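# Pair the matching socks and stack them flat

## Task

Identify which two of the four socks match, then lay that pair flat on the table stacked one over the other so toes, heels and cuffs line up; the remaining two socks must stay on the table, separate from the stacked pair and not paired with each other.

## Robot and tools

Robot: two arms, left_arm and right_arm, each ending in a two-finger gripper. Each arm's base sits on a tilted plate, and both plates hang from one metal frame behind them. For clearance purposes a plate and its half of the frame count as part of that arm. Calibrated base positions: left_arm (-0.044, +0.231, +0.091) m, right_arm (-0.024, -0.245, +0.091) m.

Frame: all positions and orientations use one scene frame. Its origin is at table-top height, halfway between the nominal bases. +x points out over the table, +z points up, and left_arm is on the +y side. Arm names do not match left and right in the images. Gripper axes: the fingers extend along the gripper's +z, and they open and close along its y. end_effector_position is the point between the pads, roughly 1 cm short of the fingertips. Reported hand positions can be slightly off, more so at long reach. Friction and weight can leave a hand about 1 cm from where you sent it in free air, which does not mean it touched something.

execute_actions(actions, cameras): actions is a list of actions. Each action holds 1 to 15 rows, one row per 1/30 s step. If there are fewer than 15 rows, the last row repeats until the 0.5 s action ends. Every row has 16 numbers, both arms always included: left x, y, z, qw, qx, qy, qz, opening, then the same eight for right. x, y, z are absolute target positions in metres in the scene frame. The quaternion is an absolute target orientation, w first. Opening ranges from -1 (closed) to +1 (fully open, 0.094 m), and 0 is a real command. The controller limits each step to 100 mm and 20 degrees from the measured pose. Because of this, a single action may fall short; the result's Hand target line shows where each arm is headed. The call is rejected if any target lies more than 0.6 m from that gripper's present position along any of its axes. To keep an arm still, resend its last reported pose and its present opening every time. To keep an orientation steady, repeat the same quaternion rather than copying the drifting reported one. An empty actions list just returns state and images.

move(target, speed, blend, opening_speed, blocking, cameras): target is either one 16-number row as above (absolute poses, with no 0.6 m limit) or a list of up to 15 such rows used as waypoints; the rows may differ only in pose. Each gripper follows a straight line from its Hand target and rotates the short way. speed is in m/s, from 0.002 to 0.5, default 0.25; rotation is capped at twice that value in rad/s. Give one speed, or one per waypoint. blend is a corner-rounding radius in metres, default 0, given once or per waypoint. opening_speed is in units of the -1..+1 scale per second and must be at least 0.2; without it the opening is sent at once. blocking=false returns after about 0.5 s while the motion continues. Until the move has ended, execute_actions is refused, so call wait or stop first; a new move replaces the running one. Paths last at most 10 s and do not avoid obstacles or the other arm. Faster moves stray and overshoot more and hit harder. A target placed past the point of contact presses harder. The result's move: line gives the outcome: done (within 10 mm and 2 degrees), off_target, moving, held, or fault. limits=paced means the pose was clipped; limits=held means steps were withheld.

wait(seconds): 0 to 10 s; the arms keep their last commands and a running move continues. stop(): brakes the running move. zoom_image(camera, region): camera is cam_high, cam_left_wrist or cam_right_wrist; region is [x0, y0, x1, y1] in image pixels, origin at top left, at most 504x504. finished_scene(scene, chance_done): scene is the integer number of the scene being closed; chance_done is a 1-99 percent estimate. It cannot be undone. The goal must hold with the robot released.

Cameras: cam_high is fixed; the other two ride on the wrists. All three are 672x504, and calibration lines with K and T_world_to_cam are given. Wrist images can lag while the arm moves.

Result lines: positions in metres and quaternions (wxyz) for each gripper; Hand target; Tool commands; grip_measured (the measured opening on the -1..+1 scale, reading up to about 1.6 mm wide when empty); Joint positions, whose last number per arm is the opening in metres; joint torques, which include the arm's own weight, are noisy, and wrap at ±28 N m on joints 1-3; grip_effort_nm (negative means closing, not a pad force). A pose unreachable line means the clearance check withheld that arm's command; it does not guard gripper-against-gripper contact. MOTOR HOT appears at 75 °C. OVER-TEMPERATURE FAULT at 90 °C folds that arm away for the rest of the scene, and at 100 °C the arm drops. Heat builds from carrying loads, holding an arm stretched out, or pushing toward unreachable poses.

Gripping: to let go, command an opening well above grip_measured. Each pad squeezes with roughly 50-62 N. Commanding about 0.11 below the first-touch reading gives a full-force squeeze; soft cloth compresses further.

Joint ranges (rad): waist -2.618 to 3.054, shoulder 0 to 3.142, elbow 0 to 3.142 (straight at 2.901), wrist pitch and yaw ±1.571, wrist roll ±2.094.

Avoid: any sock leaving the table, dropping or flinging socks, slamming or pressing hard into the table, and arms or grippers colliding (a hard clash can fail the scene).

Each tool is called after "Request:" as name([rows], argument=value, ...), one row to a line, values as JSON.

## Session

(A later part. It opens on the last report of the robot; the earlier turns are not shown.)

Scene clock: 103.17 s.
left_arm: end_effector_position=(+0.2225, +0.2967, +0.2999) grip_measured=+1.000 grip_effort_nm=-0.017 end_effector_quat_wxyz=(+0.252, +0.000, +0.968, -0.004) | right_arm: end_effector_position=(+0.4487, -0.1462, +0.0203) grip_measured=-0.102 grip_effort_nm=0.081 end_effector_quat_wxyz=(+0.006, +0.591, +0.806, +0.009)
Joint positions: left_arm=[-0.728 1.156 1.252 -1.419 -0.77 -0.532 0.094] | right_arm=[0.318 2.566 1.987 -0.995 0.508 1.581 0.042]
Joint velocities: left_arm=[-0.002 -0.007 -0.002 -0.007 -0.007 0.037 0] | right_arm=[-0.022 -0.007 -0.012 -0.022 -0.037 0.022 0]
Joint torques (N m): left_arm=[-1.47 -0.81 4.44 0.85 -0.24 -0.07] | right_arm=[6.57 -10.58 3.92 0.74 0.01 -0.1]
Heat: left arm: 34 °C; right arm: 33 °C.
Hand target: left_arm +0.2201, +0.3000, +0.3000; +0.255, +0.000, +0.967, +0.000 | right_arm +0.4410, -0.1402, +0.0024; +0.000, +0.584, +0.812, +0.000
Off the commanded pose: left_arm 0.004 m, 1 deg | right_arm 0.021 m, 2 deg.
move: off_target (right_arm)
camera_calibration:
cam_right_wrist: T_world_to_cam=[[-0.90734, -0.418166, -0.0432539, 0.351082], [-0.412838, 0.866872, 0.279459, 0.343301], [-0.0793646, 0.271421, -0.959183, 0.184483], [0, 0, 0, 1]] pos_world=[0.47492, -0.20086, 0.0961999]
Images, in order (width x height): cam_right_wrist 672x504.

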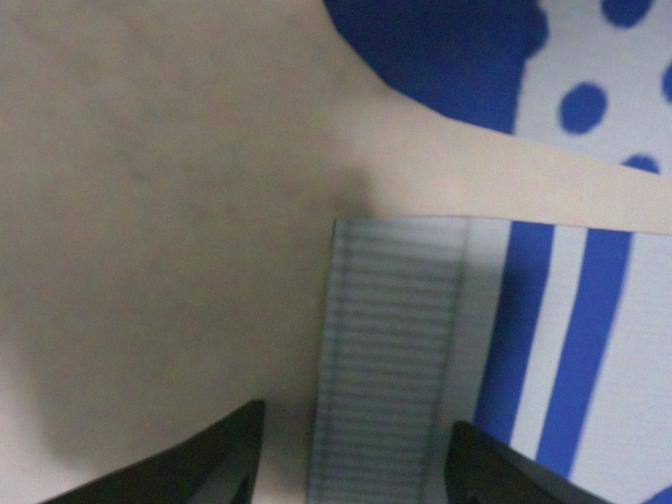

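Request:
move(target=[0.22, 0.3, 0.3, 0.255, 0, 0.967, 0, 1, 0.440, -0.14, -0.006, 0, 0.584, 0.812, 0, -0.1], speed=0.04, cameras=[])

Request:
move(target=[0.22, 0.3, 0.3, 0.255, 0, 0.967, 0, 1, 0.440, -0.14, -0.006, 0, 0.584, 0.812, 0, -1], speed=0.04, opening_speed=0.8, cameras=["cam_right_wrist"])

Scene clock: 109.73 s.
left_arm: end_effector_position=(+0.2225, +0.2967, +0.2999) grip_measured=+1.000 grip_effort_nm=-0.017 end_effector_quat_wxyz=(+0.252, +0.000, +0.968, -0.004) | right_arm: end_effector_position=(+0.4481, -0.1457, +0.0191) grip_measured=-0.102 grip_effort_nm=0.085 end_effector_quat_wxyz=(+0.007, +0.588, +0.809, +0.009)
Joint positions: left_arm=[-0.728 1.156 1.252 -1.419 -0.77 -0.532 0.094] | right_arm=[0.318 2.566 1.982 -0.989 0.508 1.573 0.042]
Joint velocities: left_arm=[-0.012 0.022 -0.002 0.022 0.037 -0.022 0] | right_arm=[-0.017 -0.007 0.017 0.007 0.022 0.007 -0.001]
Joint torques (N m): left_arm=[-1.39 -0.88 4.34 0.86 -0.28 -0.05] | right_arm=[6.01 -10.43 2.74 1.01 0.01 -0.09]
Heat: left arm: 34 °C; right arm: 33 °C.
Hand target: left_arm +0.2201, +0.3000, +0.3000; +0.255, +0.000, +0.967, +0.000 | right_arm +0.4391, -0.1405, -0.0052; +0.000, +0.584, +0.812, -0.001
Off the commanded pose: left_arm 0.004 m, 1 deg | right_arm 0.027 m, 1 deg.
move: off_target (right_arm)
No camera images: "cameras" was empty.

Scene clock: 111.07 s.
left_arm: end_effector_position=(+0.2225, +0.2967, +0.2999) grip_measured=+1.000 grip_effort_nm=-0.022 end_effector_quat_wxyz=(+0.252, +0.000, +0.968, -0.004) | right_arm: end_effector_position=(+0.4413, -0.1468, +0.0187) grip_measured=-0.982 grip_effort_nm=-0.965 end_effector_quat_wxyz=(-0.001, +0.581, +0.814, -0.001)
Joint positions: left_arm=[-0.728 1.156 1.252 -1.419 -0.77 -0.532 0.094] | right_arm=[0.319 2.566 1.978 -1.015 0.508 1.572 0.001]
Joint velocities: left_arm=[-0.002 -0.012 -0.002 0.022 0.037 0.022 0] | right_arm=[-0.007 -0.012 0.012 -0.037 -0.007 -0.051 -0.001]
Joint torques (N m): left_arm=[-1.47 -0.73 4.25 0.82 -0.23 -0.07] | right_arm=[5.83 -10.37 2.89 1.27 0.01 -0.07]
Heat: left arm: 34 °C; right arm: 33 °C.
Hand target: left_arm +0.2201, +0.3000, +0.3000; +0.255, +0.000, +0.967, +0.000 | right_arm +0.4388, -0.1405, -0.0052; -0.001, +0.584, +0.812, -0.001
Off the commanded pose: left_arm 0.004 m, 1 deg | right_arm 0.026 m, 0 deg.
move: off_target (right_arm)
camera_calibration:
cam_right_wrist: T_world_to_cam=[[-0.897278, -0.44107, -0.0186728, 0.335799], [-0.427934, 0.858605, 0.28226, 0.346528], [-0.108464, 0.261257, -0.959156, 0.193914], [0, 0, 0, 1]] pos_world=[0.470629, -0.200081, 0.094453]
Images, in order (width x height): cam_right_wrist 672x504.

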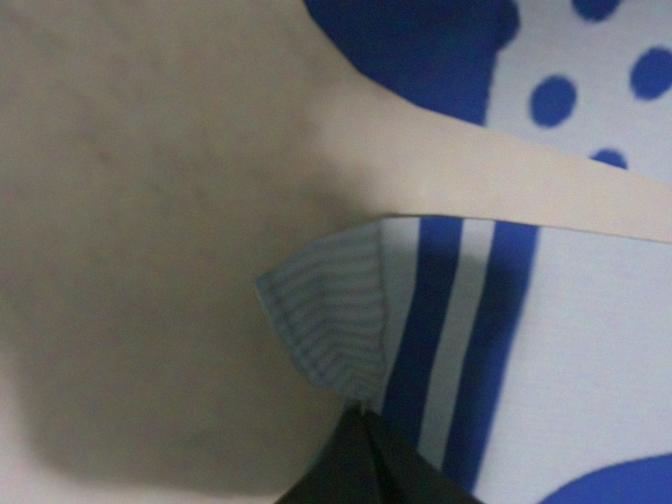

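Request:
move([
  [0.22, 0.3, 0.3, 0.255, 0, 0.967, 0, 1, 0.44, -0.145, 0.12, 0, 0.584, 0.812, 0, -1],
  [0.22, 0.3, 0.3, 0.255, 0, 0.967, 0, 1, 0.38, -0.12, 0.3, 0, 0.584, 0.812, 0, -1],
], speed=0.2, blend=0.02)

Request:
zoom_image(camera="cam_high", region=[230, 150, 480, 400])

Scene clock: 116.57 s.
left_arm: end_effector_position=(+0.2225, +0.2967, +0.2999) grip_measured=+1.000 grip_effort_nm=-0.007 end_effector_quat_wxyz=(+0.252, +0.000, +0.968, -0.004) | right_arm: end_effector_position=(+0.3861, -0.1166, +0.2999) grip_measured=-0.983 grip_effort_nm=-0.950 end_effector_quat_wxyz=(+0.048, +0.584, +0.799, +0.131)
Joint positions: left_arm=[-0.728 1.156 1.252 -1.419 -0.77 -0.532 0.094] | right_arm=[0.713 2.214 2.264 -1.544 0.486 1.89 0.001]
Joint velocities: left_arm=[0.002 -0.017 0.002 0.007 0.051 0.022 0] | right_arm=[-0.007 -0.012 -0.002 -0.037 0.007 -0.007 -0.001]
Joint torques (N m): left_arm=[-1.39 -0.75 4.3 0.82 -0.2 -0.05] | right_arm=[5.9 -10.85 4.05 0.65 -0.01 0.1]
Heat: left arm: 34 °C; right arm: 34 °C.
Hand target: left_arm +0.2201, +0.3000, +0.3000; +0.255, +0.000, +0.967, +0.000 | right_arm +0.3778, -0.1199, +0.3004; +0.045, +0.580, +0.804, +0.121
Off the commanded pose: left_arm 0.004 m, 1 deg | right_arm 0.007 m, 16 deg.
joint sent to its limit (right arm) — joint 4 (wrist pitch), lower limit. The joint targets are off in orientation, not in position.
move: off_target (right_arm)
camera_calibration:
cam_left_wrist: T_world_to_cam=[[0.10067, -0.992564, 0.0684289, 0.253041], [-0.962136, -0.114633, -0.247294, 0.365593], [0.253299, -0.0409428, -0.966521, 0.332258], [0, 0, 0, 1]] pos_world=[0.242116, 0.306672, 0.394228]
cam_right_wrist: T_world_to_cam=[[-0.869839, -0.396892, -0.293013, 0.381644], [-0.479136, 0.821123, 0.310137, 0.224663], [0.117509, 0.410162, -0.904411, 0.363464], [0, 0, 0, 1]] pos_world=[0.396903, -0.182084, 0.370871]

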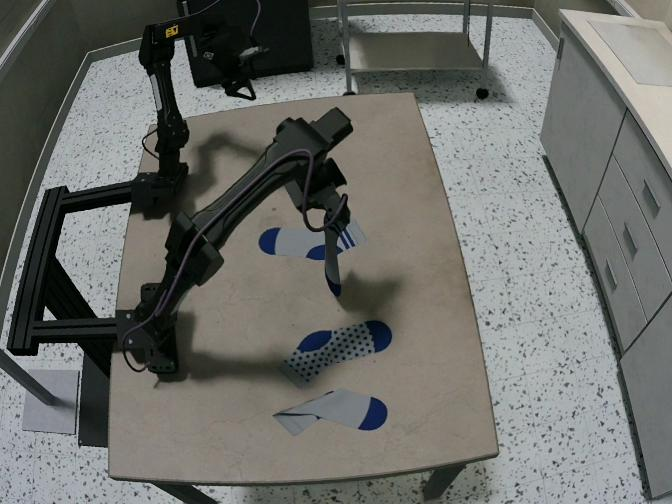

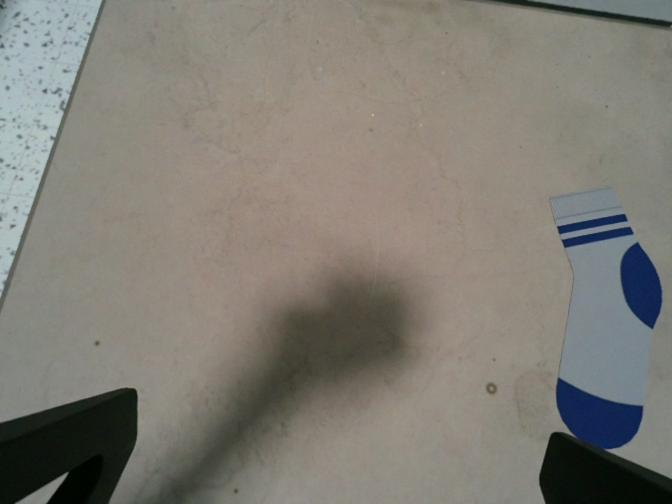

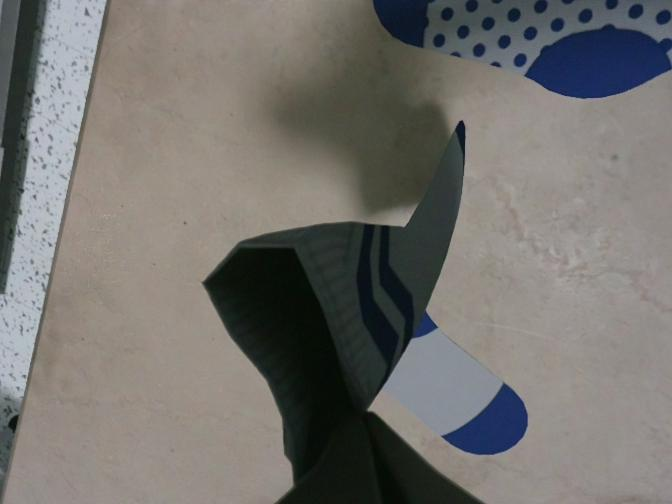

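Scaled by 2.016.

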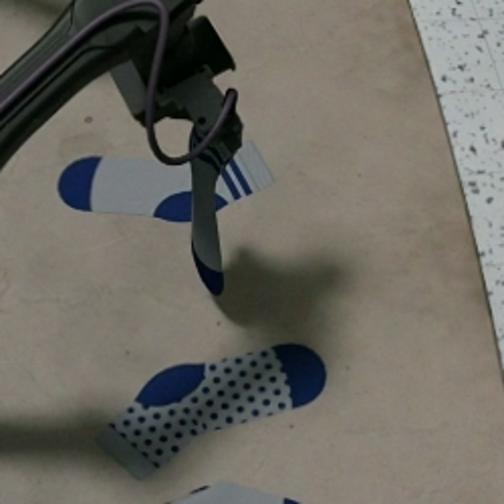

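Request:
move([
  [0.22, 0.3, 0.3, 0.255, 0, 0.967, 0, 1, 0.34, -0.15, 0.28, 0, -0.174, 0.985, 0, -1],
  [0.22, 0.3, 0.3, 0.255, 0, 0.967, 0, 1, 0.22, -0.10, 0.29, 0.1264, -0.792, 0.570, -0.1756, -1],
], speed=0.25)

Scene clock: 133.70 s.
left_arm: end_effector_position=(+0.2225, +0.2967, +0.2999) grip_measured=+1.000 grip_effort_nm=-0.012 end_effector_quat_wxyz=(+0.252, +0.000, +0.968, -0.004) | right_arm: end_effector_position=(+0.2216, -0.0962, +0.2882) grip_measured=-0.983 grip_effort_nm=-0.950 end_effector_quat_wxyz=(-0.122, +0.792, -0.574, +0.169)
Joint positions: left_arm=[-0.728 1.156 1.252 -1.419 -0.77 -0.532 0.094] | right_arm=[1.163 1.876 1.494 -1.421 0.698 -0.746 0.001]
Joint velocities: left_arm=[-0.022 -0.012 -0.007 -0.007 0.037 0.037 0] | right_arm=[0.017 -0.022 0.007 -0.022 -0.022 -0.051 0]
Joint torques (N m): left_arm=[-1.44 -0.85 4.37 0.82 -0.2 -0.05] | right_arm=[3.82 -7.5 4.63 0.9 0.32 -0.03]
Heat: left arm: 34 °C; right arm: 34 °C.
Hand target: left_arm +0.2201, +0.3000, +0.3000; +0.255, +0.000, +0.967, +0.000 | right_arm +0.2199, -0.0974, +0.2911; -0.133, +0.793, -0.570, +0.172
Off the commanded pose: left_arm 0.004 m, 1 deg | right_arm 0.005 m, 1 deg.
move: done
camera_calibration:
cam_left_wrist: T_world_to_cam=[[0.10067, -0.992564, 0.0684289, 0.253041], [-0.962136, -0.114633, -0.247294, 0.365593], [0.253299, -0.0409428, -0.966521, 0.332258], [0, 0, 0, 1]] pos_world=[0.242116, 0.306672, 0.394228]
cam_right_wrist: T_world_to_cam=[[0.833109, 0.429661, 0.348311, -0.239488], [0.266708, -0.86375, 0.427555, -0.228428], [0.484557, -0.263303, -0.834192, 0.197445], [0, 0, 0, 1]] pos_world=[0.16477, -0.0424182, 0.345789]

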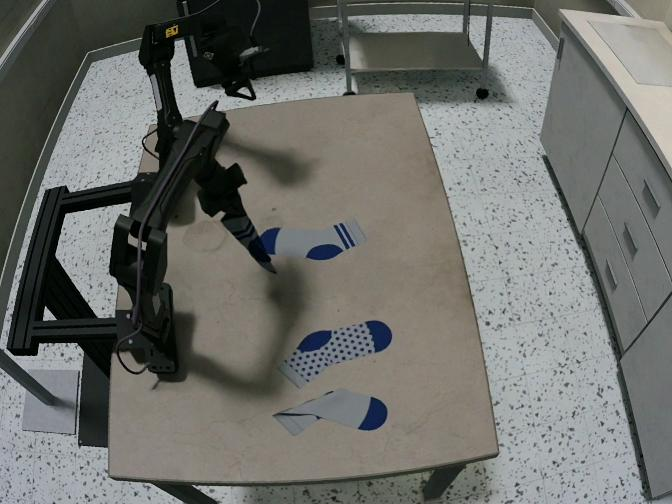

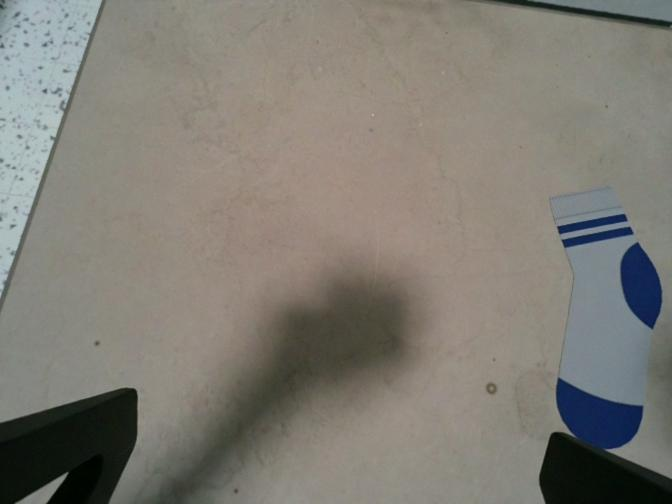

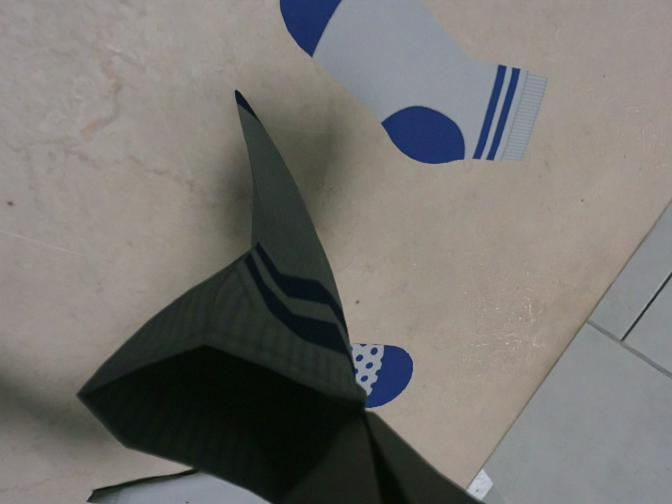

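Request:
move([
  [0.22, 0.3, 0.3, 0.255, 0, 0.967, 0, 1, 0.21, -0.11, 0.25, 0.1264, -0.792, 0.570, -0.1756, -1],
  [0.22, 0.3, 0.3, 0.255, 0, 0.967, 0, 1, 0.23, -0.11, 0.225, 0.1264, -0.792, 0.570, -0.1756, -1],
  [0.22, 0.3, 0.3, 0.255, 0, 0.967, 0, 1, 0.335, -0.11, 0.19, 0.0762, -0.8046, 0.5792, -0.1059, -1],
  [0.22, 0.3, 0.3, 0.255, 0, 0.967, 0, 1, 0.42, -0.11, 0.11, 0,-0.8116,0.5842,0, -1],
  [0.22, 0.3, 0.3, 0.255, 0, 0.967, 0, 1, 0.455, -0.11, 0.012, 0,-0.8116,0.5842,0, -1],
], speed=0.15, blend=0.015)

Scene clock: 141.10 s.
left_arm: end_effector_position=(+0.2225, +0.2967, +0.2999) grip_measured=+1.000 grip_effort_nm=-0.022 end_effector_quat_wxyz=(+0.252, +0.000, +0.968, -0.004) | right_arm: end_effector_position=(+0.4562, -0.1197, +0.0210) grip_measured=-0.983 grip_effort_nm=-0.935 end_effector_quat_wxyz=(+0.010, +0.808, -0.588, +0.010)
Joint positions: left_arm=[-0.728 1.156 1.252 -1.419 -0.77 -0.532 0.094] | right_arm=[0.366 2.714 2.22 -1.14 0.533 -1.496 0.001]
Joint velocities: left_arm=[-0.027 0.027 -0.007 -0.022 -0.007 -0.007 0] | right_arm=[0.002 -0.017 -0.002 -0.022 -0.007 0.139 -0.002]
Joint torques (N m): left_arm=[-1.55 -0.73 4.49 0.84 -0.25 -0.08] | right_arm=[7.12 -11.12 7.04 0.49 -0.05 -0.06]
Heat: left arm: 34 °C; right arm: 34 °C.
Hand target: left_arm +0.2201, +0.3000, +0.3000; +0.255, +0.000, +0.967, +0.000 | right_arm +0.4567, -0.1128, +0.0104; +0.009, +0.811, -0.585, +0.007
Off the commanded pose: left_arm 0.004 m, 1 deg | right_arm 0.013 m, 2 deg.
move: off_target (right_arm)
camera_calibration:
cam_left_wrist: T_world_to_cam=[[0.10067, -0.992564, 0.0684289, 0.253041], [-0.962136, -0.114633, -0.247294, 0.365593], [0.253299, -0.0409428, -0.966521, 0.332258], [0, 0, 0, 1]] pos_world=[0.242116, 0.306672, 0.394228]
cam_right_wrist: T_world_to_cam=[[0.905097, 0.424253, -0.0284222, -0.357287], [0.411751, -0.85782, 0.30758, -0.260042], [0.106111, -0.290092, -0.951098, 0.0265367], [0, 0, 0, 1]] pos_world=[0.427637, -0.0637909, 0.0950677]

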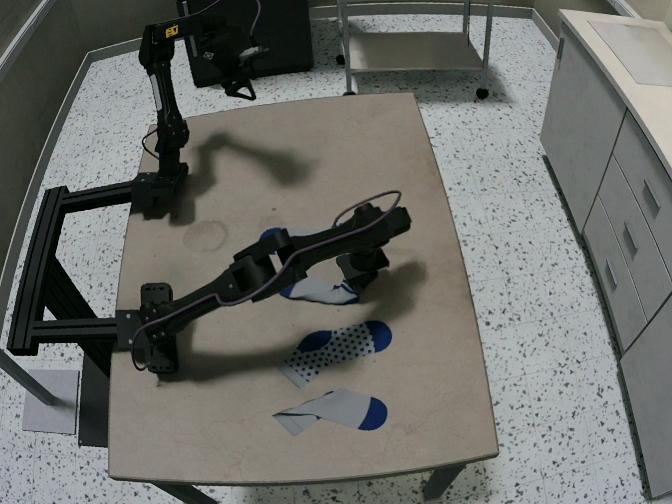

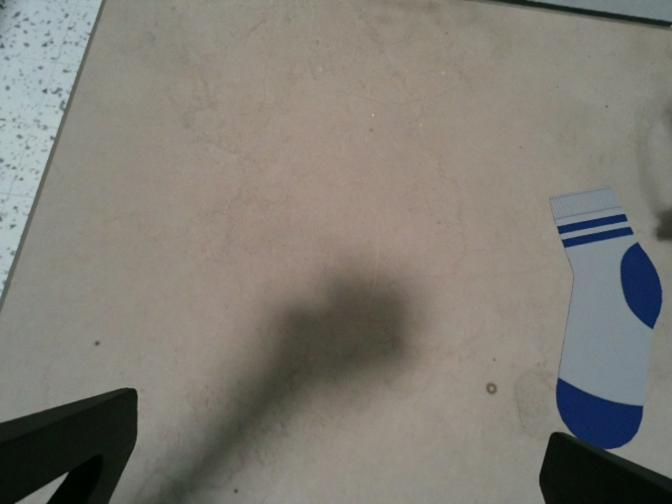

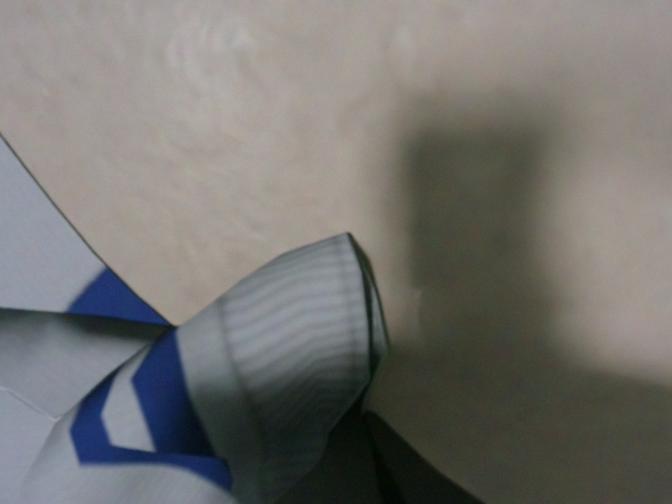

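Release, back up and look.

Request:
move(target=[0.22, 0.3, 0.3, 0.255, 0, 0.967, 0, 1, 0.456, -0.11, 0.010, 0,-0.8116,0.5842,0, -0.6], opening_speed=1, cameras=[])

Request:
move([
  [0.22, 0.3, 0.3, 0.255, 0, 0.967, 0, 1, 0.45, -0.11, 0.1, 0,-0.8116,0.5842,0, -0.6],
  [0.22, 0.3, 0.3, 0.255, 0, 0.967, 0, 1, 0.25, -0.2, 0.30, 0.13, 0, 0.991, 0, -0.1],
], blend=0.02)

Request:
zoom_image(camera="cam_high", region=[230, 200, 430, 400])

Scene clock: 145.50 s.
left_arm: end_effector_position=(+0.2225, +0.2967, +0.2999) grip_measured=+1.000 grip_effort_nm=-0.017 end_effector_quat_wxyz=(+0.252, +0.000, +0.968, -0.004) | right_arm: end_effector_position=(+0.4594, -0.1163, +0.0209) grip_measured=-0.602 grip_effort_nm=0.095 end_effector_quat_wxyz=(+0.000, +0.808, -0.589, +0.010)
Joint positions: left_arm=[-0.728 1.156 1.252 -1.419 -0.77 -0.532 0.094] | right_arm=[0.366 2.714 2.22 -1.121 0.522 -1.505 0.019]
Joint velocities: left_arm=[0.002 0.007 -0.012 -0.022 -0.022 -0.007 0] | right_arm=[-0.002 0.017 0.007 -0.051 -0.007 -0.022 -0.001]
Joint torques (N m): left_arm=[-1.4 -0.83 4.4 0.81 -0.24 -0.05] | right_arm=[6.9 -12.16 5.34 0.56 -0.15 -0.08]
Heat: left arm: 34 °C; right arm: 34 °C.
Hand target: left_arm +0.2201, +0.3000, +0.3000; +0.255, +0.000, +0.967, +0.000 | right_arm +0.4558, -0.1102, +0.0101; +0.000, +0.812, -0.584, +0.000
Off the commanded pose: left_arm 0.004 m, 1 deg | right_arm 0.013 m, 1 deg.
move: off_target (right_arm)
No camera images: "cameras" was empty.

every target must give the same right_gripper/opening; nothing of the call was run

Scaled by 2.520.

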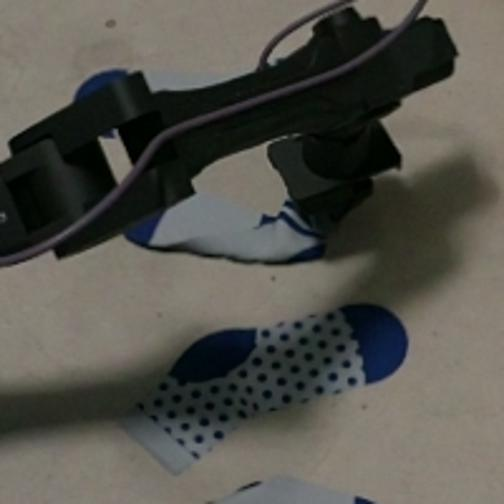

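Request:
move([
  [0.22, 0.3, 0.3, 0.255, 0, 0.967, 0, 1, 0.45, -0.11, 0.1, 0,-0.8116,0.5842,0, -0.6],
  [0.22, 0.3, 0.3, 0.255, 0, 0.967, 0, 1, 0.25, -0.2, 0.30, 0.13, 0, 0.991, 0, -0.6],
], blend=0.02)

Request:
zoom_image(camera="cam_right_wrist", region=[0, 0, 504, 504])

Scene clock: 153.37 s.
left_arm: end_effector_position=(+0.2225, +0.2967, +0.2999) grip_measured=+1.000 grip_effort_nm=-0.022 end_effector_quat_wxyz=(+0.252, +0.000, +0.968, -0.004) | right_arm: end_effector_position=(+0.2507, -0.1949, +0.2940) grip_measured=-0.602 grip_effort_nm=0.090 end_effector_quat_wxyz=(+0.123, +0.001, +0.992, +0.010)
Joint positions: left_arm=[-0.728 1.156 1.252 -1.419 -0.77 -0.532 0.094] | right_arm=[0.884 1.675 1.53 -1.548 0.592 0.863 0.019]
Joint velocities: left_arm=[0.007 -0.012 0.002 -0.037 0.007 0.051 0] | right_arm=[-0.002 -0.002 -0.022 -0.051 -0.022 -0.007 -0.001]
Joint torques (N m): left_arm=[-1.5 -0.7 4.45 0.86 -0.25 -0.07] | right_arm=[4.19 -5.39 6.05 0.51 0.23 0.1]
Heat: left arm: 34 °C; right arm: 35 °C.
Hand target: left_arm +0.2201, +0.3000, +0.3000; +0.255, +0.000, +0.967, +0.000 | right_arm +0.2486, -0.1992, +0.3005; +0.132, +0.001, +0.991, +0.009
Off the commanded pose: left_arm 0.004 m, 1 deg | right_arm 0.008 m, 1 deg.
joint sent to its limit (right arm) — joint 4 (wrist pitch), lower limit. The joint targets still meet the commanded pose.
move: done
camera_calibration:
cam_left_wrist: T_world_to_cam=[[0.10067, -0.992564, 0.0684289, 0.253041], [-0.962136, -0.114633, -0.247294, 0.365593], [0.253299, -0.0409428, -0.966521, 0.332258], [0, 0, 0, 1]] pos_world=[0.242116, 0.306672, 0.394228]
cam_right_wrist: T_world_to_cam=[[0.127256, -0.991831, -0.00883747, -0.218364], [-0.991117, -0.127502, 0.037819, 0.249481], [-0.0386368, 0.00394627, -0.999246, 0.393975], [0, 0, 0, 1]] pos_world=[0.290275, -0.186325, 0.382313]

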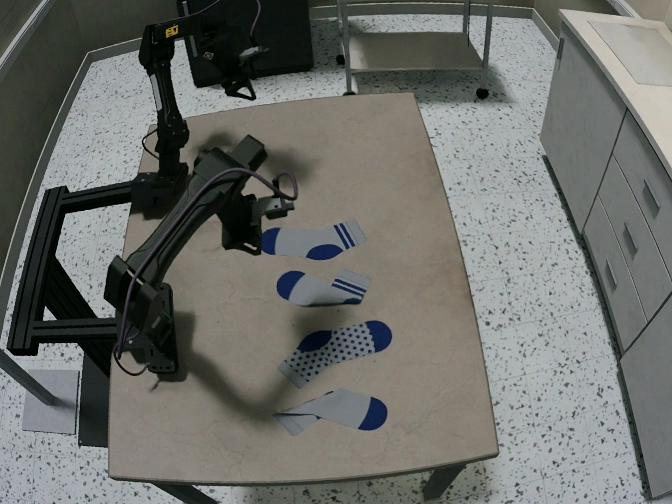

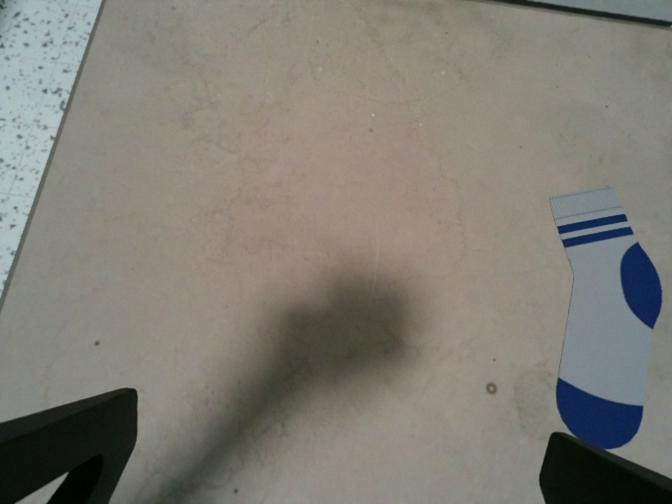

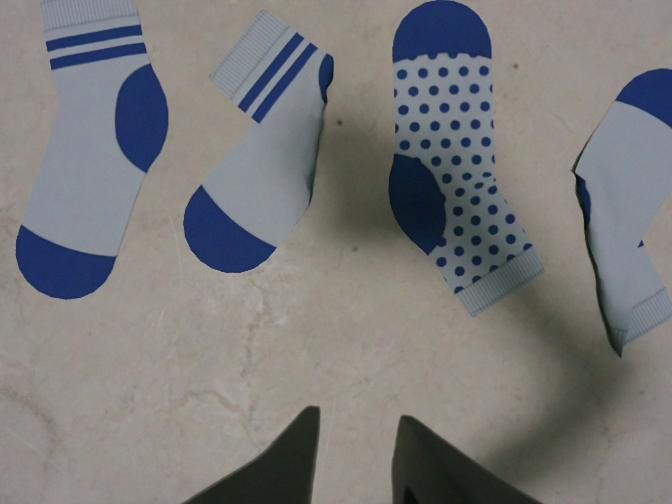

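Scaled by 1.000.

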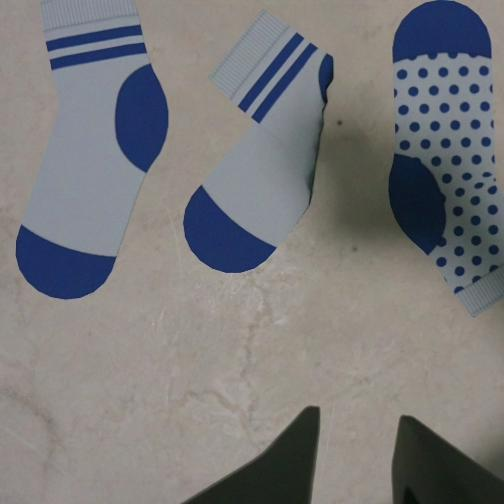

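Request:
move([
  [0.22, 0.3, 0.3, 0.255, 0, 0.967, 0, 1, 0.41, -0.1, 0.14, 0, 0.267, 0.964, 0, -0.1],
  [0.22, 0.3, 0.3, 0.255, 0, 0.967, 0, 1, 0.434, -0.076, 0.05, 0, 0.267, 0.964, 0, -0.1],
], cameras=["cam_right_wrist"])

Scene clock: 179.70 s.
left_arm: end_effector_position=(+0.2225, +0.2967, +0.2999) grip_measured=+1.000 grip_effort_nm=-0.017 end_effector_quat_wxyz=(+0.252, +0.000, +0.968, -0.004) | right_arm: end_effector_position=(+0.4294, -0.0828, +0.0492) grip_measured=-0.102 grip_effort_nm=0.085 end_effector_quat_wxyz=(-0.007, +0.268, +0.963, -0.013)
Joint positions: left_arm=[-0.728 1.156 1.252 -1.419 -0.77 -0.532 0.094] | right_arm=[0.467 2.714 2.238 -1.238 0.505 1.056 0.042]
Joint velocities: left_arm=[-0.017 -0.007 -0.002 0.007 -0.022 -0.051 0] | right_arm=[-0.012 -0.017 0.007 -0.007 0.081 0.007 -0.001]
Joint torques (N m): left_arm=[-1.46 -0.76 4.42 0.85 -0.23 -0.06] | right_arm=[7.5 -12.56 7.2 0.47 0.03 -0.07]
Heat: left arm: 34 °C; right arm: 33 °C.
Hand target: left_arm +0.2201, +0.3000, +0.3000; +0.255, +0.000, +0.967, +0.000 | right_arm +0.4349, -0.0763, +0.0492; +0.002, +0.266, +0.964, -0.006
Off the commanded pose: left_arm 0.004 m, 1 deg | right_arm 0.008 m, 2 deg.
move: done
camera_calibration:
cam_right_wrist: T_world_to_cam=[[-0.403768, -0.91484, 0.00632425, 0.101546], [-0.874244, 0.38787, 0.291983, 0.430113], [-0.26957, 0.112364, -0.956403, 0.261841], [0, 0, 0, 1]] pos_world=[0.48761, -0.103351, 0.124198]
Images, in order (width x height): cam_right_wrist 672x504.

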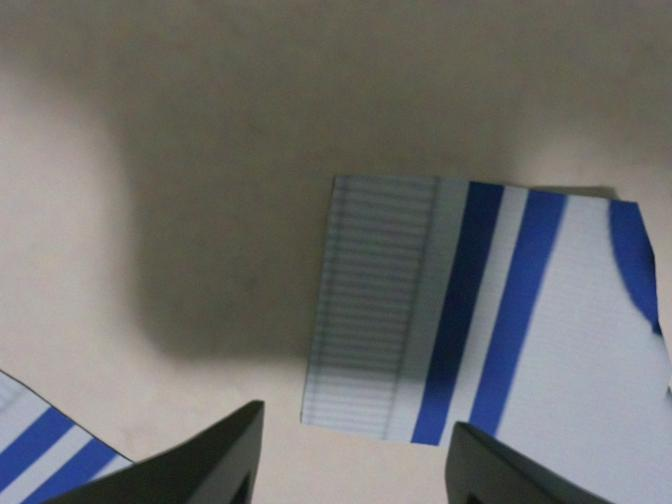

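Request:
move(target=[0.22, 0.3, 0.3, 0.255, 0, 0.967, 0, 1, 0.435, -0.076, -0.006, 0, 0.267, 0.964, 0, -0.1], speed=0.06, cameras=["cam_right_wrist"])

Request:
move(target=[0.22, 0.3, 0.3, 0.255, 0, 0.967, 0, 1, 0.435, -0.076, -0.006, 0, 0.267, 0.964, 0, -1], speed=0.04, opening_speed=0.8, cameras=["cam_right_wrist"])

Scene clock: 183.87 s.
left_arm: end_effector_position=(+0.2225, +0.2967, +0.2999) grip_measured=+1.000 grip_effort_nm=-0.017 end_effector_quat_wxyz=(+0.252, +0.000, +0.968, -0.004) | right_arm: end_effector_position=(+0.4434, -0.0822, +0.0206) grip_measured=-0.102 grip_effort_nm=0.081 end_effector_quat_wxyz=(+0.010, +0.273, +0.962, +0.006)
Joint positions: left_arm=[-0.728 1.156 1.252 -1.419 -0.77 -0.532 0.094] | right_arm=[0.428 2.725 2.172 -1.081 0.505 0.996 0.042]
Joint velocities: left_arm=[0.002 -0.002 -0.002 -0.051 0.037 -0.022 0] | right_arm=[0.002 -0.022 -0.012 -0.007 -0.007 0.022 0.001]
Joint torques (N m): left_arm=[-1.5 -0.76 4.34 0.89 -0.24 -0.11] | right_arm=[6.19 -10.85 3.25 0.97 -0.07 -0.07]
Heat: left arm: 34 °C; right arm: 34 °C.
Hand target: left_arm +0.2201, +0.3000, +0.3000; +0.255, +0.000, +0.967, +0.000 | right_arm +0.4343, -0.0768, -0.0050; -0.001, +0.267, +0.964, -0.001
Off the commanded pose: left_arm 0.004 m, 1 deg | right_arm 0.029 m, 2 deg.
move: off_target (right_arm)
camera_calibration:
cam_right_wrist: T_world_to_cam=[[-0.413755, -0.909686, -0.035751, 0.113617], [-0.881695, 0.390624, 0.264625, 0.454539], [-0.226761, 0.141012, -0.963688, 0.22174], [0, 0, 0, 1]] pos_world=[0.498056, -0.105466, 0.0974681]
Images, in order (width x height): cam_right_wrist 672x504.

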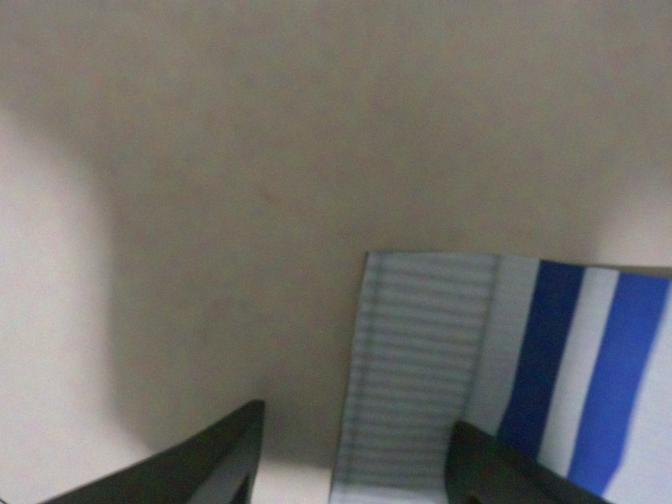

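Scene clock: 185.20 s.
left_arm: end_effector_position=(+0.2225, +0.2967, +0.2999) grip_measured=+1.000 grip_effort_nm=-0.017 end_effector_quat_wxyz=(+0.252, +0.000, +0.968, -0.004) | right_arm: end_effector_position=(+0.4429, -0.0848, +0.0197) grip_measured=-0.981 grip_effort_nm=-0.969 end_effector_quat_wxyz=(+0.013, +0.270, +0.963, -0.001)
Joint positions: left_arm=[-0.728 1.156 1.252 -1.419 -0.77 -0.532 0.094] | right_arm=[0.428 2.725 2.167 -1.083 0.52 0.992 0.001]
Joint velocities: left_arm=[-0.022 -0.012 0.002 -0.037 0.081 0.066 0] | right_arm=[-0.012 0.002 -0.012 0.022 0.007 0.037 -0.002]
Joint torques (N m): left_arm=[-1.33 -0.79 4.34 0.86 -0.24 -0.07] | right_arm=[6.24 -10.91 3.21 1.03 -0.18 -0.08]
Heat: left arm: 34 °C; right arm: 34 °C.
Hand target: left_arm +0.2201, +0.3000, +0.3000; +0.255, +0.000, +0.967, +0.000 | right_arm +0.4341, -0.0767, -0.0052; +0.000, +0.267, +0.964, -0.001
Off the commanded pose: left_arm 0.004 m, 1 deg | right_arm 0.028 m, 2 deg.
move: off_target (right_arm)
camera_calibration:
cam_right_wrist: T_world_to_cam=[[-0.407998, -0.912713, -0.0221825, 0.107947], [-0.884621, 0.389198, 0.256848, 0.456718], [-0.225796, 0.124417, -0.966197, 0.219351], [0, 0, 0, 1]] pos_world=[0.497593, -0.10652, 0.0970238]
Images, in order (width x height): cam_right_wrist 672x504.

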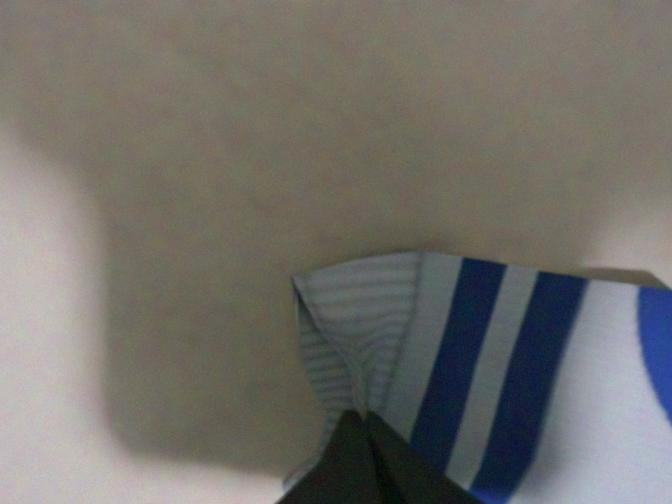

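Request:
move([
  [0.25, 0.05, 0.2, 0.0812,0.8698,0.4625,-0.1532, -0.1, 0.435, -0.076, 0.012, 0, 0.267, 0.964, 0, -1],
  [0.2524, -0.08, 0.06, 0.0812,0.8698,0.4625,-0.1532, -0.1, 0.435, -0.076, 0.012, 0, 0.267, 0.964, 0, -1],
], speed=0.2)

Scene clock: 195.50 s.
left_arm: end_effector_position=(+0.2456, -0.0587, +0.0518) grip_measured=-0.098 grip_effort_nm=-0.120 end_effector_quat_wxyz=(+0.062, +0.867, +0.471, -0.153) | right_arm: end_effector_position=(+0.4425, -0.0846, +0.0200) grip_measured=-0.982 grip_effort_nm=-0.994 end_effector_quat_wxyz=(+0.013, +0.271, +0.963, -0.002)
Joint positions: left_arm=[-0.71 2.544 1.656 -0.88 -0.126 1.356 0.042] | right_arm=[0.429 2.725 2.167 -1.084 0.521 0.994 0.001]
Joint velocities: left_arm=[-0.007 -0.002 -0.002 0.007 -0.037 -0.125 0] | right_arm=[-0.012 0.007 -0.002 -0.007 0.007 0.007 -0.001]
Joint torques (N m): left_arm=[-6.42 -8.43 7.39 0.47 0.32 -0.12] | right_arm=[7.49 -12.19 5.33 0.4 -0.21 0.1]
Heat: left arm: 34 °C; right arm: 34 °C.
Hand target: left_arm +0.2445, -0.0743, +0.0592; +0.080, +0.868, +0.465, -0.154 | right_arm +0.4349, -0.0762, +0.0120; +0.000, +0.267, +0.964, +0.000
Off the commanded pose: left_arm 0.024 m, 2 deg | right_arm 0.014 m, 2 deg.
move: off_target (left_arm, right_arm)
camera_calibration:
cam_left_wrist: T_world_to_cam=[[-0.88933, 0.450939, 0.0758077, 0.242464], [0.446603, 0.892165, -0.0677282, -0.0104038], [-0.0981743, -0.0263767, -0.99482, 0.160718], [0, 0, 0, 1]] pos_world=[0.236055, -0.0958152, 0.1408]
cam_right_wrist: T_world_to_cam=[[-0.408872, -0.912348, -0.0210853, 0.108385], [-0.884171, 0.390311, 0.256708, 0.456135], [-0.225977, 0.123604, -0.966259, 0.219516], [0, 0, 0, 1]] pos_world=[0.497223, -0.106283, 0.0973015]

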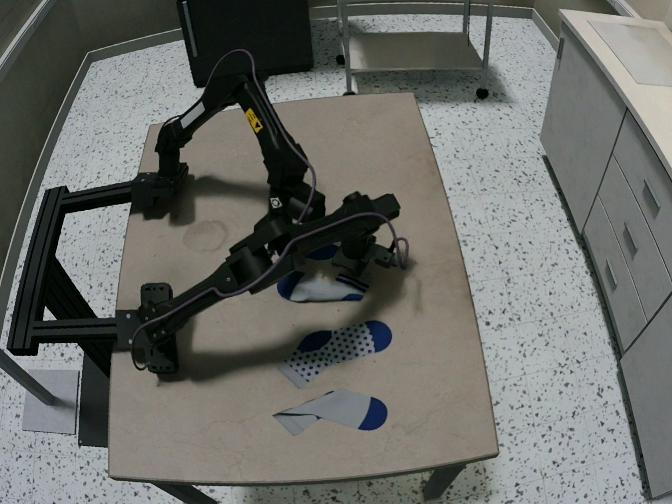

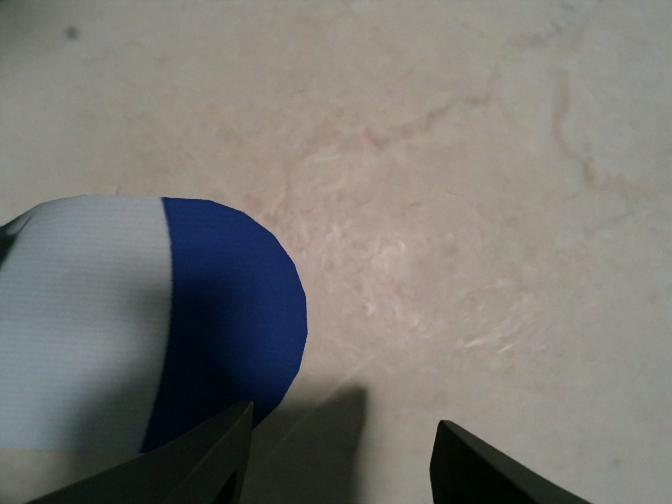

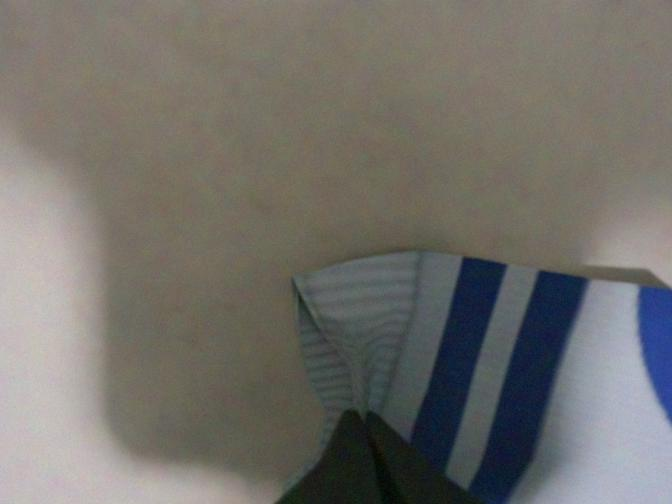

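Request:
move([
  [0.24, 0.04, 0.16, 0.0812,0.8698,0.4625,-0.1532, -0.1, 0.435, -0.076, 0.012, 0, 0.267, 0.964, 0, -1],
  [0.25, 0.08, 0.2, -0.0509,0.2876,0.9417,-0.1656, -0.1, 0.435, -0.076, 0.012, 0, 0.267, 0.964, 0, -1],
  [0.25, 0.05, 0.15, -0.1532,-0.4625,0.8698,-0.0812, -0.1, 0.435, -0.076, 0.012, 0, 0.267, 0.964, 0, -1],
  [0.25, -0.08, 0.06, -0.1532,-0.4625,0.8698,-0.0812, -0.1, 0.435, -0.076, 0.012, 0, 0.267, 0.964, 0, -1],
], speed=0.2)

Scene clock: 217.07 s.
left_arm: end_effector_position=(+0.2500, -0.0669, +0.0533) grip_measured=-0.098 grip_effort_nm=-0.115 end_effector_quat_wxyz=(-0.157, -0.467, +0.868, -0.068) | right_arm: end_effector_position=(+0.4425, -0.0846, +0.0200) grip_measured=-0.982 grip_effort_nm=-0.994 end_effector_quat_wxyz=(+0.013, +0.271, +0.963, -0.002)
Joint positions: left_arm=[-0.713 2.57 1.704 -0.896 -0.115 -1.779 0.042] | right_arm=[0.429 2.725 2.167 -1.084 0.521 0.994 0.001]
Joint velocities: left_arm=[0.002 -0.002 -0.002 0.037 0.022 -0.037 0.001] | right_arm=[0.012 -0.002 0.012 -0.066 -0.007 -0.007 -0.001]
Joint torques (N m): left_arm=[-6.22 -8.73 7.31 0.43 0.23 -0.05] | right_arm=[7.49 -12.19 5.34 0.4 -0.2 0.1]
Heat: left arm: 37 °C; right arm: 35 °C.
Hand target: left_arm +0.2497, -0.0797, +0.0598; -0.153, -0.462, +0.870, -0.081 | right_arm +0.4349, -0.0761, +0.0120; +0.000, +0.267, +0.964, +0.000
Off the commanded pose: left_arm 0.015 m, 2 deg | right_arm 0.014 m, 2 deg.
move: off_target (left_arm, right_arm)
camera_calibration:
cam_left_wrist: T_world_to_cam=[[0.887513, -0.455973, -0.0663971, -0.247331], [-0.346524, -0.755452, 0.55607, 0.0497847], [-0.303713, -0.470512, -0.828479, 0.175211], [0, 0, 0, 1]] pos_world=[0.289975, 0.00727256, 0.101053]
cam_right_wrist: T_world_to_cam=[[-0.408872, -0.912348, -0.0210853, 0.108385], [-0.884171, 0.390311, 0.256708, 0.456135], [-0.225977, 0.123604, -0.966259, 0.219516], [0, 0, 0, 1]] pos_world=[0.497223, -0.106283, 0.0973015]

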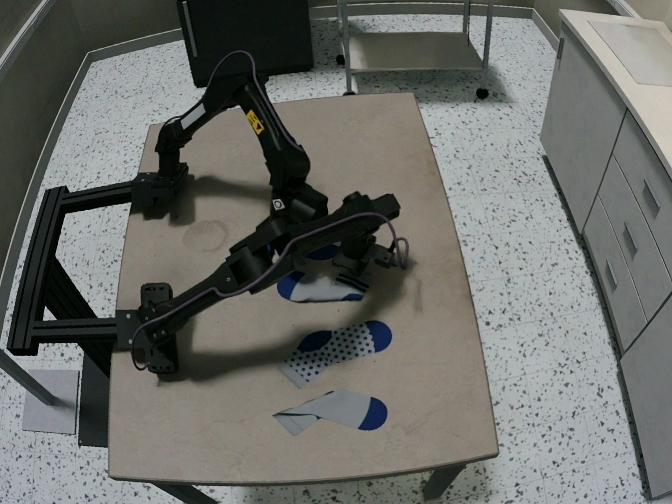

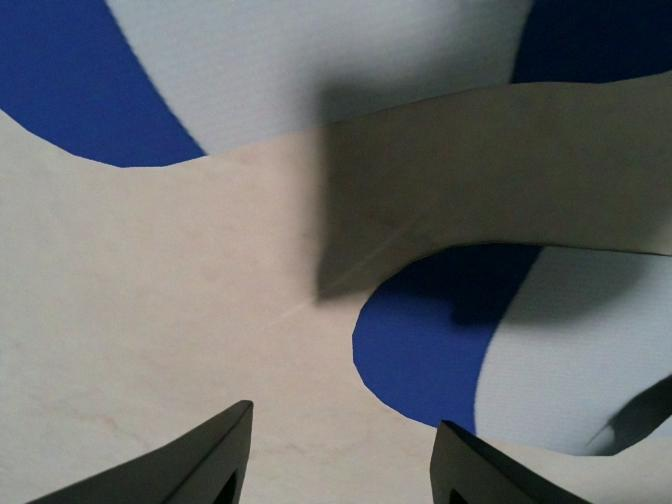

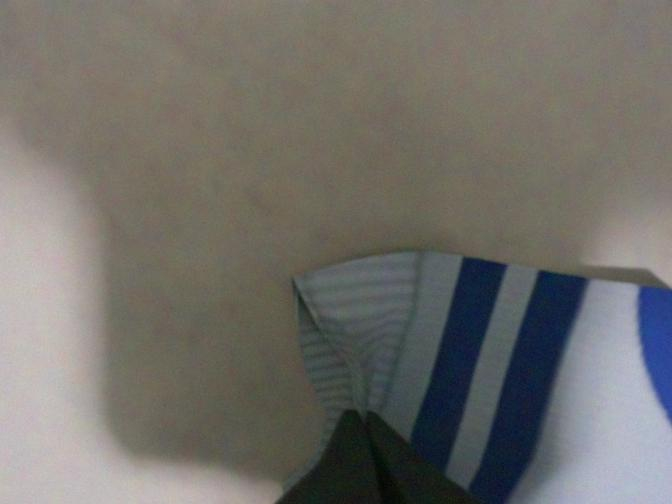

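Request:
move([
  [0.25, -0.1, 0.045, -0.1532,-0.4625,0.8698,-0.0812, -0.1, 0.435, -0.076, 0.012, 0, 0.267, 0.964, 0, -1],
  [0.25, -0.1, 0.02, -0.1532,-0.4625,0.8698,-0.0812, -0.1, 0.435, -0.076, 0.012, 0, 0.267, 0.964, 0, -1],
], speed=0.06)

Scene clock: 223.73 s.
left_arm: end_effector_position=(+0.2524, -0.0952, +0.0244) grip_measured=-0.098 grip_effort_nm=-0.125 end_effector_quat_wxyz=(-0.152, -0.467, +0.867, -0.080) | right_arm: end_effector_position=(+0.4425, -0.0846, +0.0200) grip_measured=-0.982 grip_effort_nm=-0.999 end_effector_quat_wxyz=(+0.013, +0.271, +0.963, -0.002)
Joint positions: left_arm=[-0.721 2.686 1.768 -0.818 -0.114 -1.779 0.042] | right_arm=[0.429 2.725 2.167 -1.084 0.521 0.994 0.001]
Joint velocities: left_arm=[-0.007 -0.017 -0.007 0.007 0.037 -0.051 -0.001] | right_arm=[-0.002 -0.002 -0.012 -0.037 -0.022 0.007 -0.001]
Joint torques (N m): left_arm=[-5.04 -8.64 5.34 0.51 0.18 -0.03] | right_arm=[7.5 -12.19 5.33 0.4 -0.21 0.1]
Heat: left arm: 37 °C; right arm: 35 °C.
Hand target: left_arm +0.2493, -0.0995, +0.0198; -0.153, -0.462, +0.870, -0.081 | right_arm +0.4349, -0.0761, +0.0120; +0.000, +0.267, +0.964, +0.000
Off the commanded pose: left_arm 0.007 m, 1 deg | right_arm 0.014 m, 2 deg.
move: off_target (right_arm)
camera_calibration:
cam_left_wrist: T_world_to_cam=[[0.890696, -0.452762, -0.0408205, -0.265477], [-0.353871, -0.746907, 0.562943, 0.047805], [-0.285369, -0.486966, -0.825487, 0.132433], [0, 0, 0, 1]] pos_world=[0.291169, -0.0200018, 0.0715735]
cam_right_wrist: T_world_to_cam=[[-0.408872, -0.912348, -0.0210853, 0.108385], [-0.884171, 0.390311, 0.256708, 0.456135], [-0.225977, 0.123604, -0.966259, 0.219516], [0, 0, 0, 1]] pos_world=[0.497223, -0.106283, 0.0973015]

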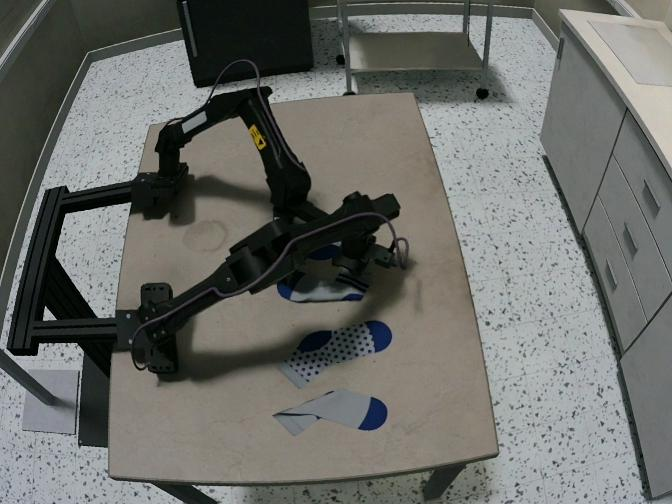

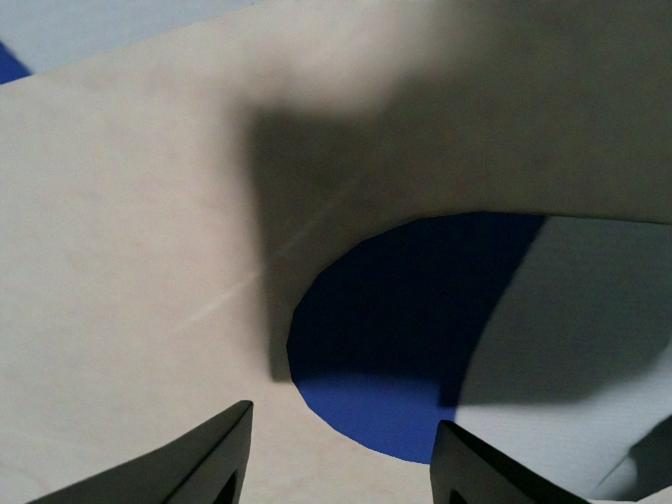

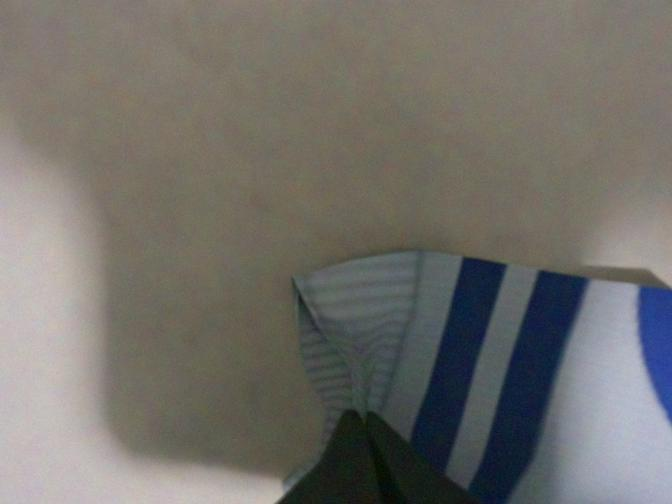

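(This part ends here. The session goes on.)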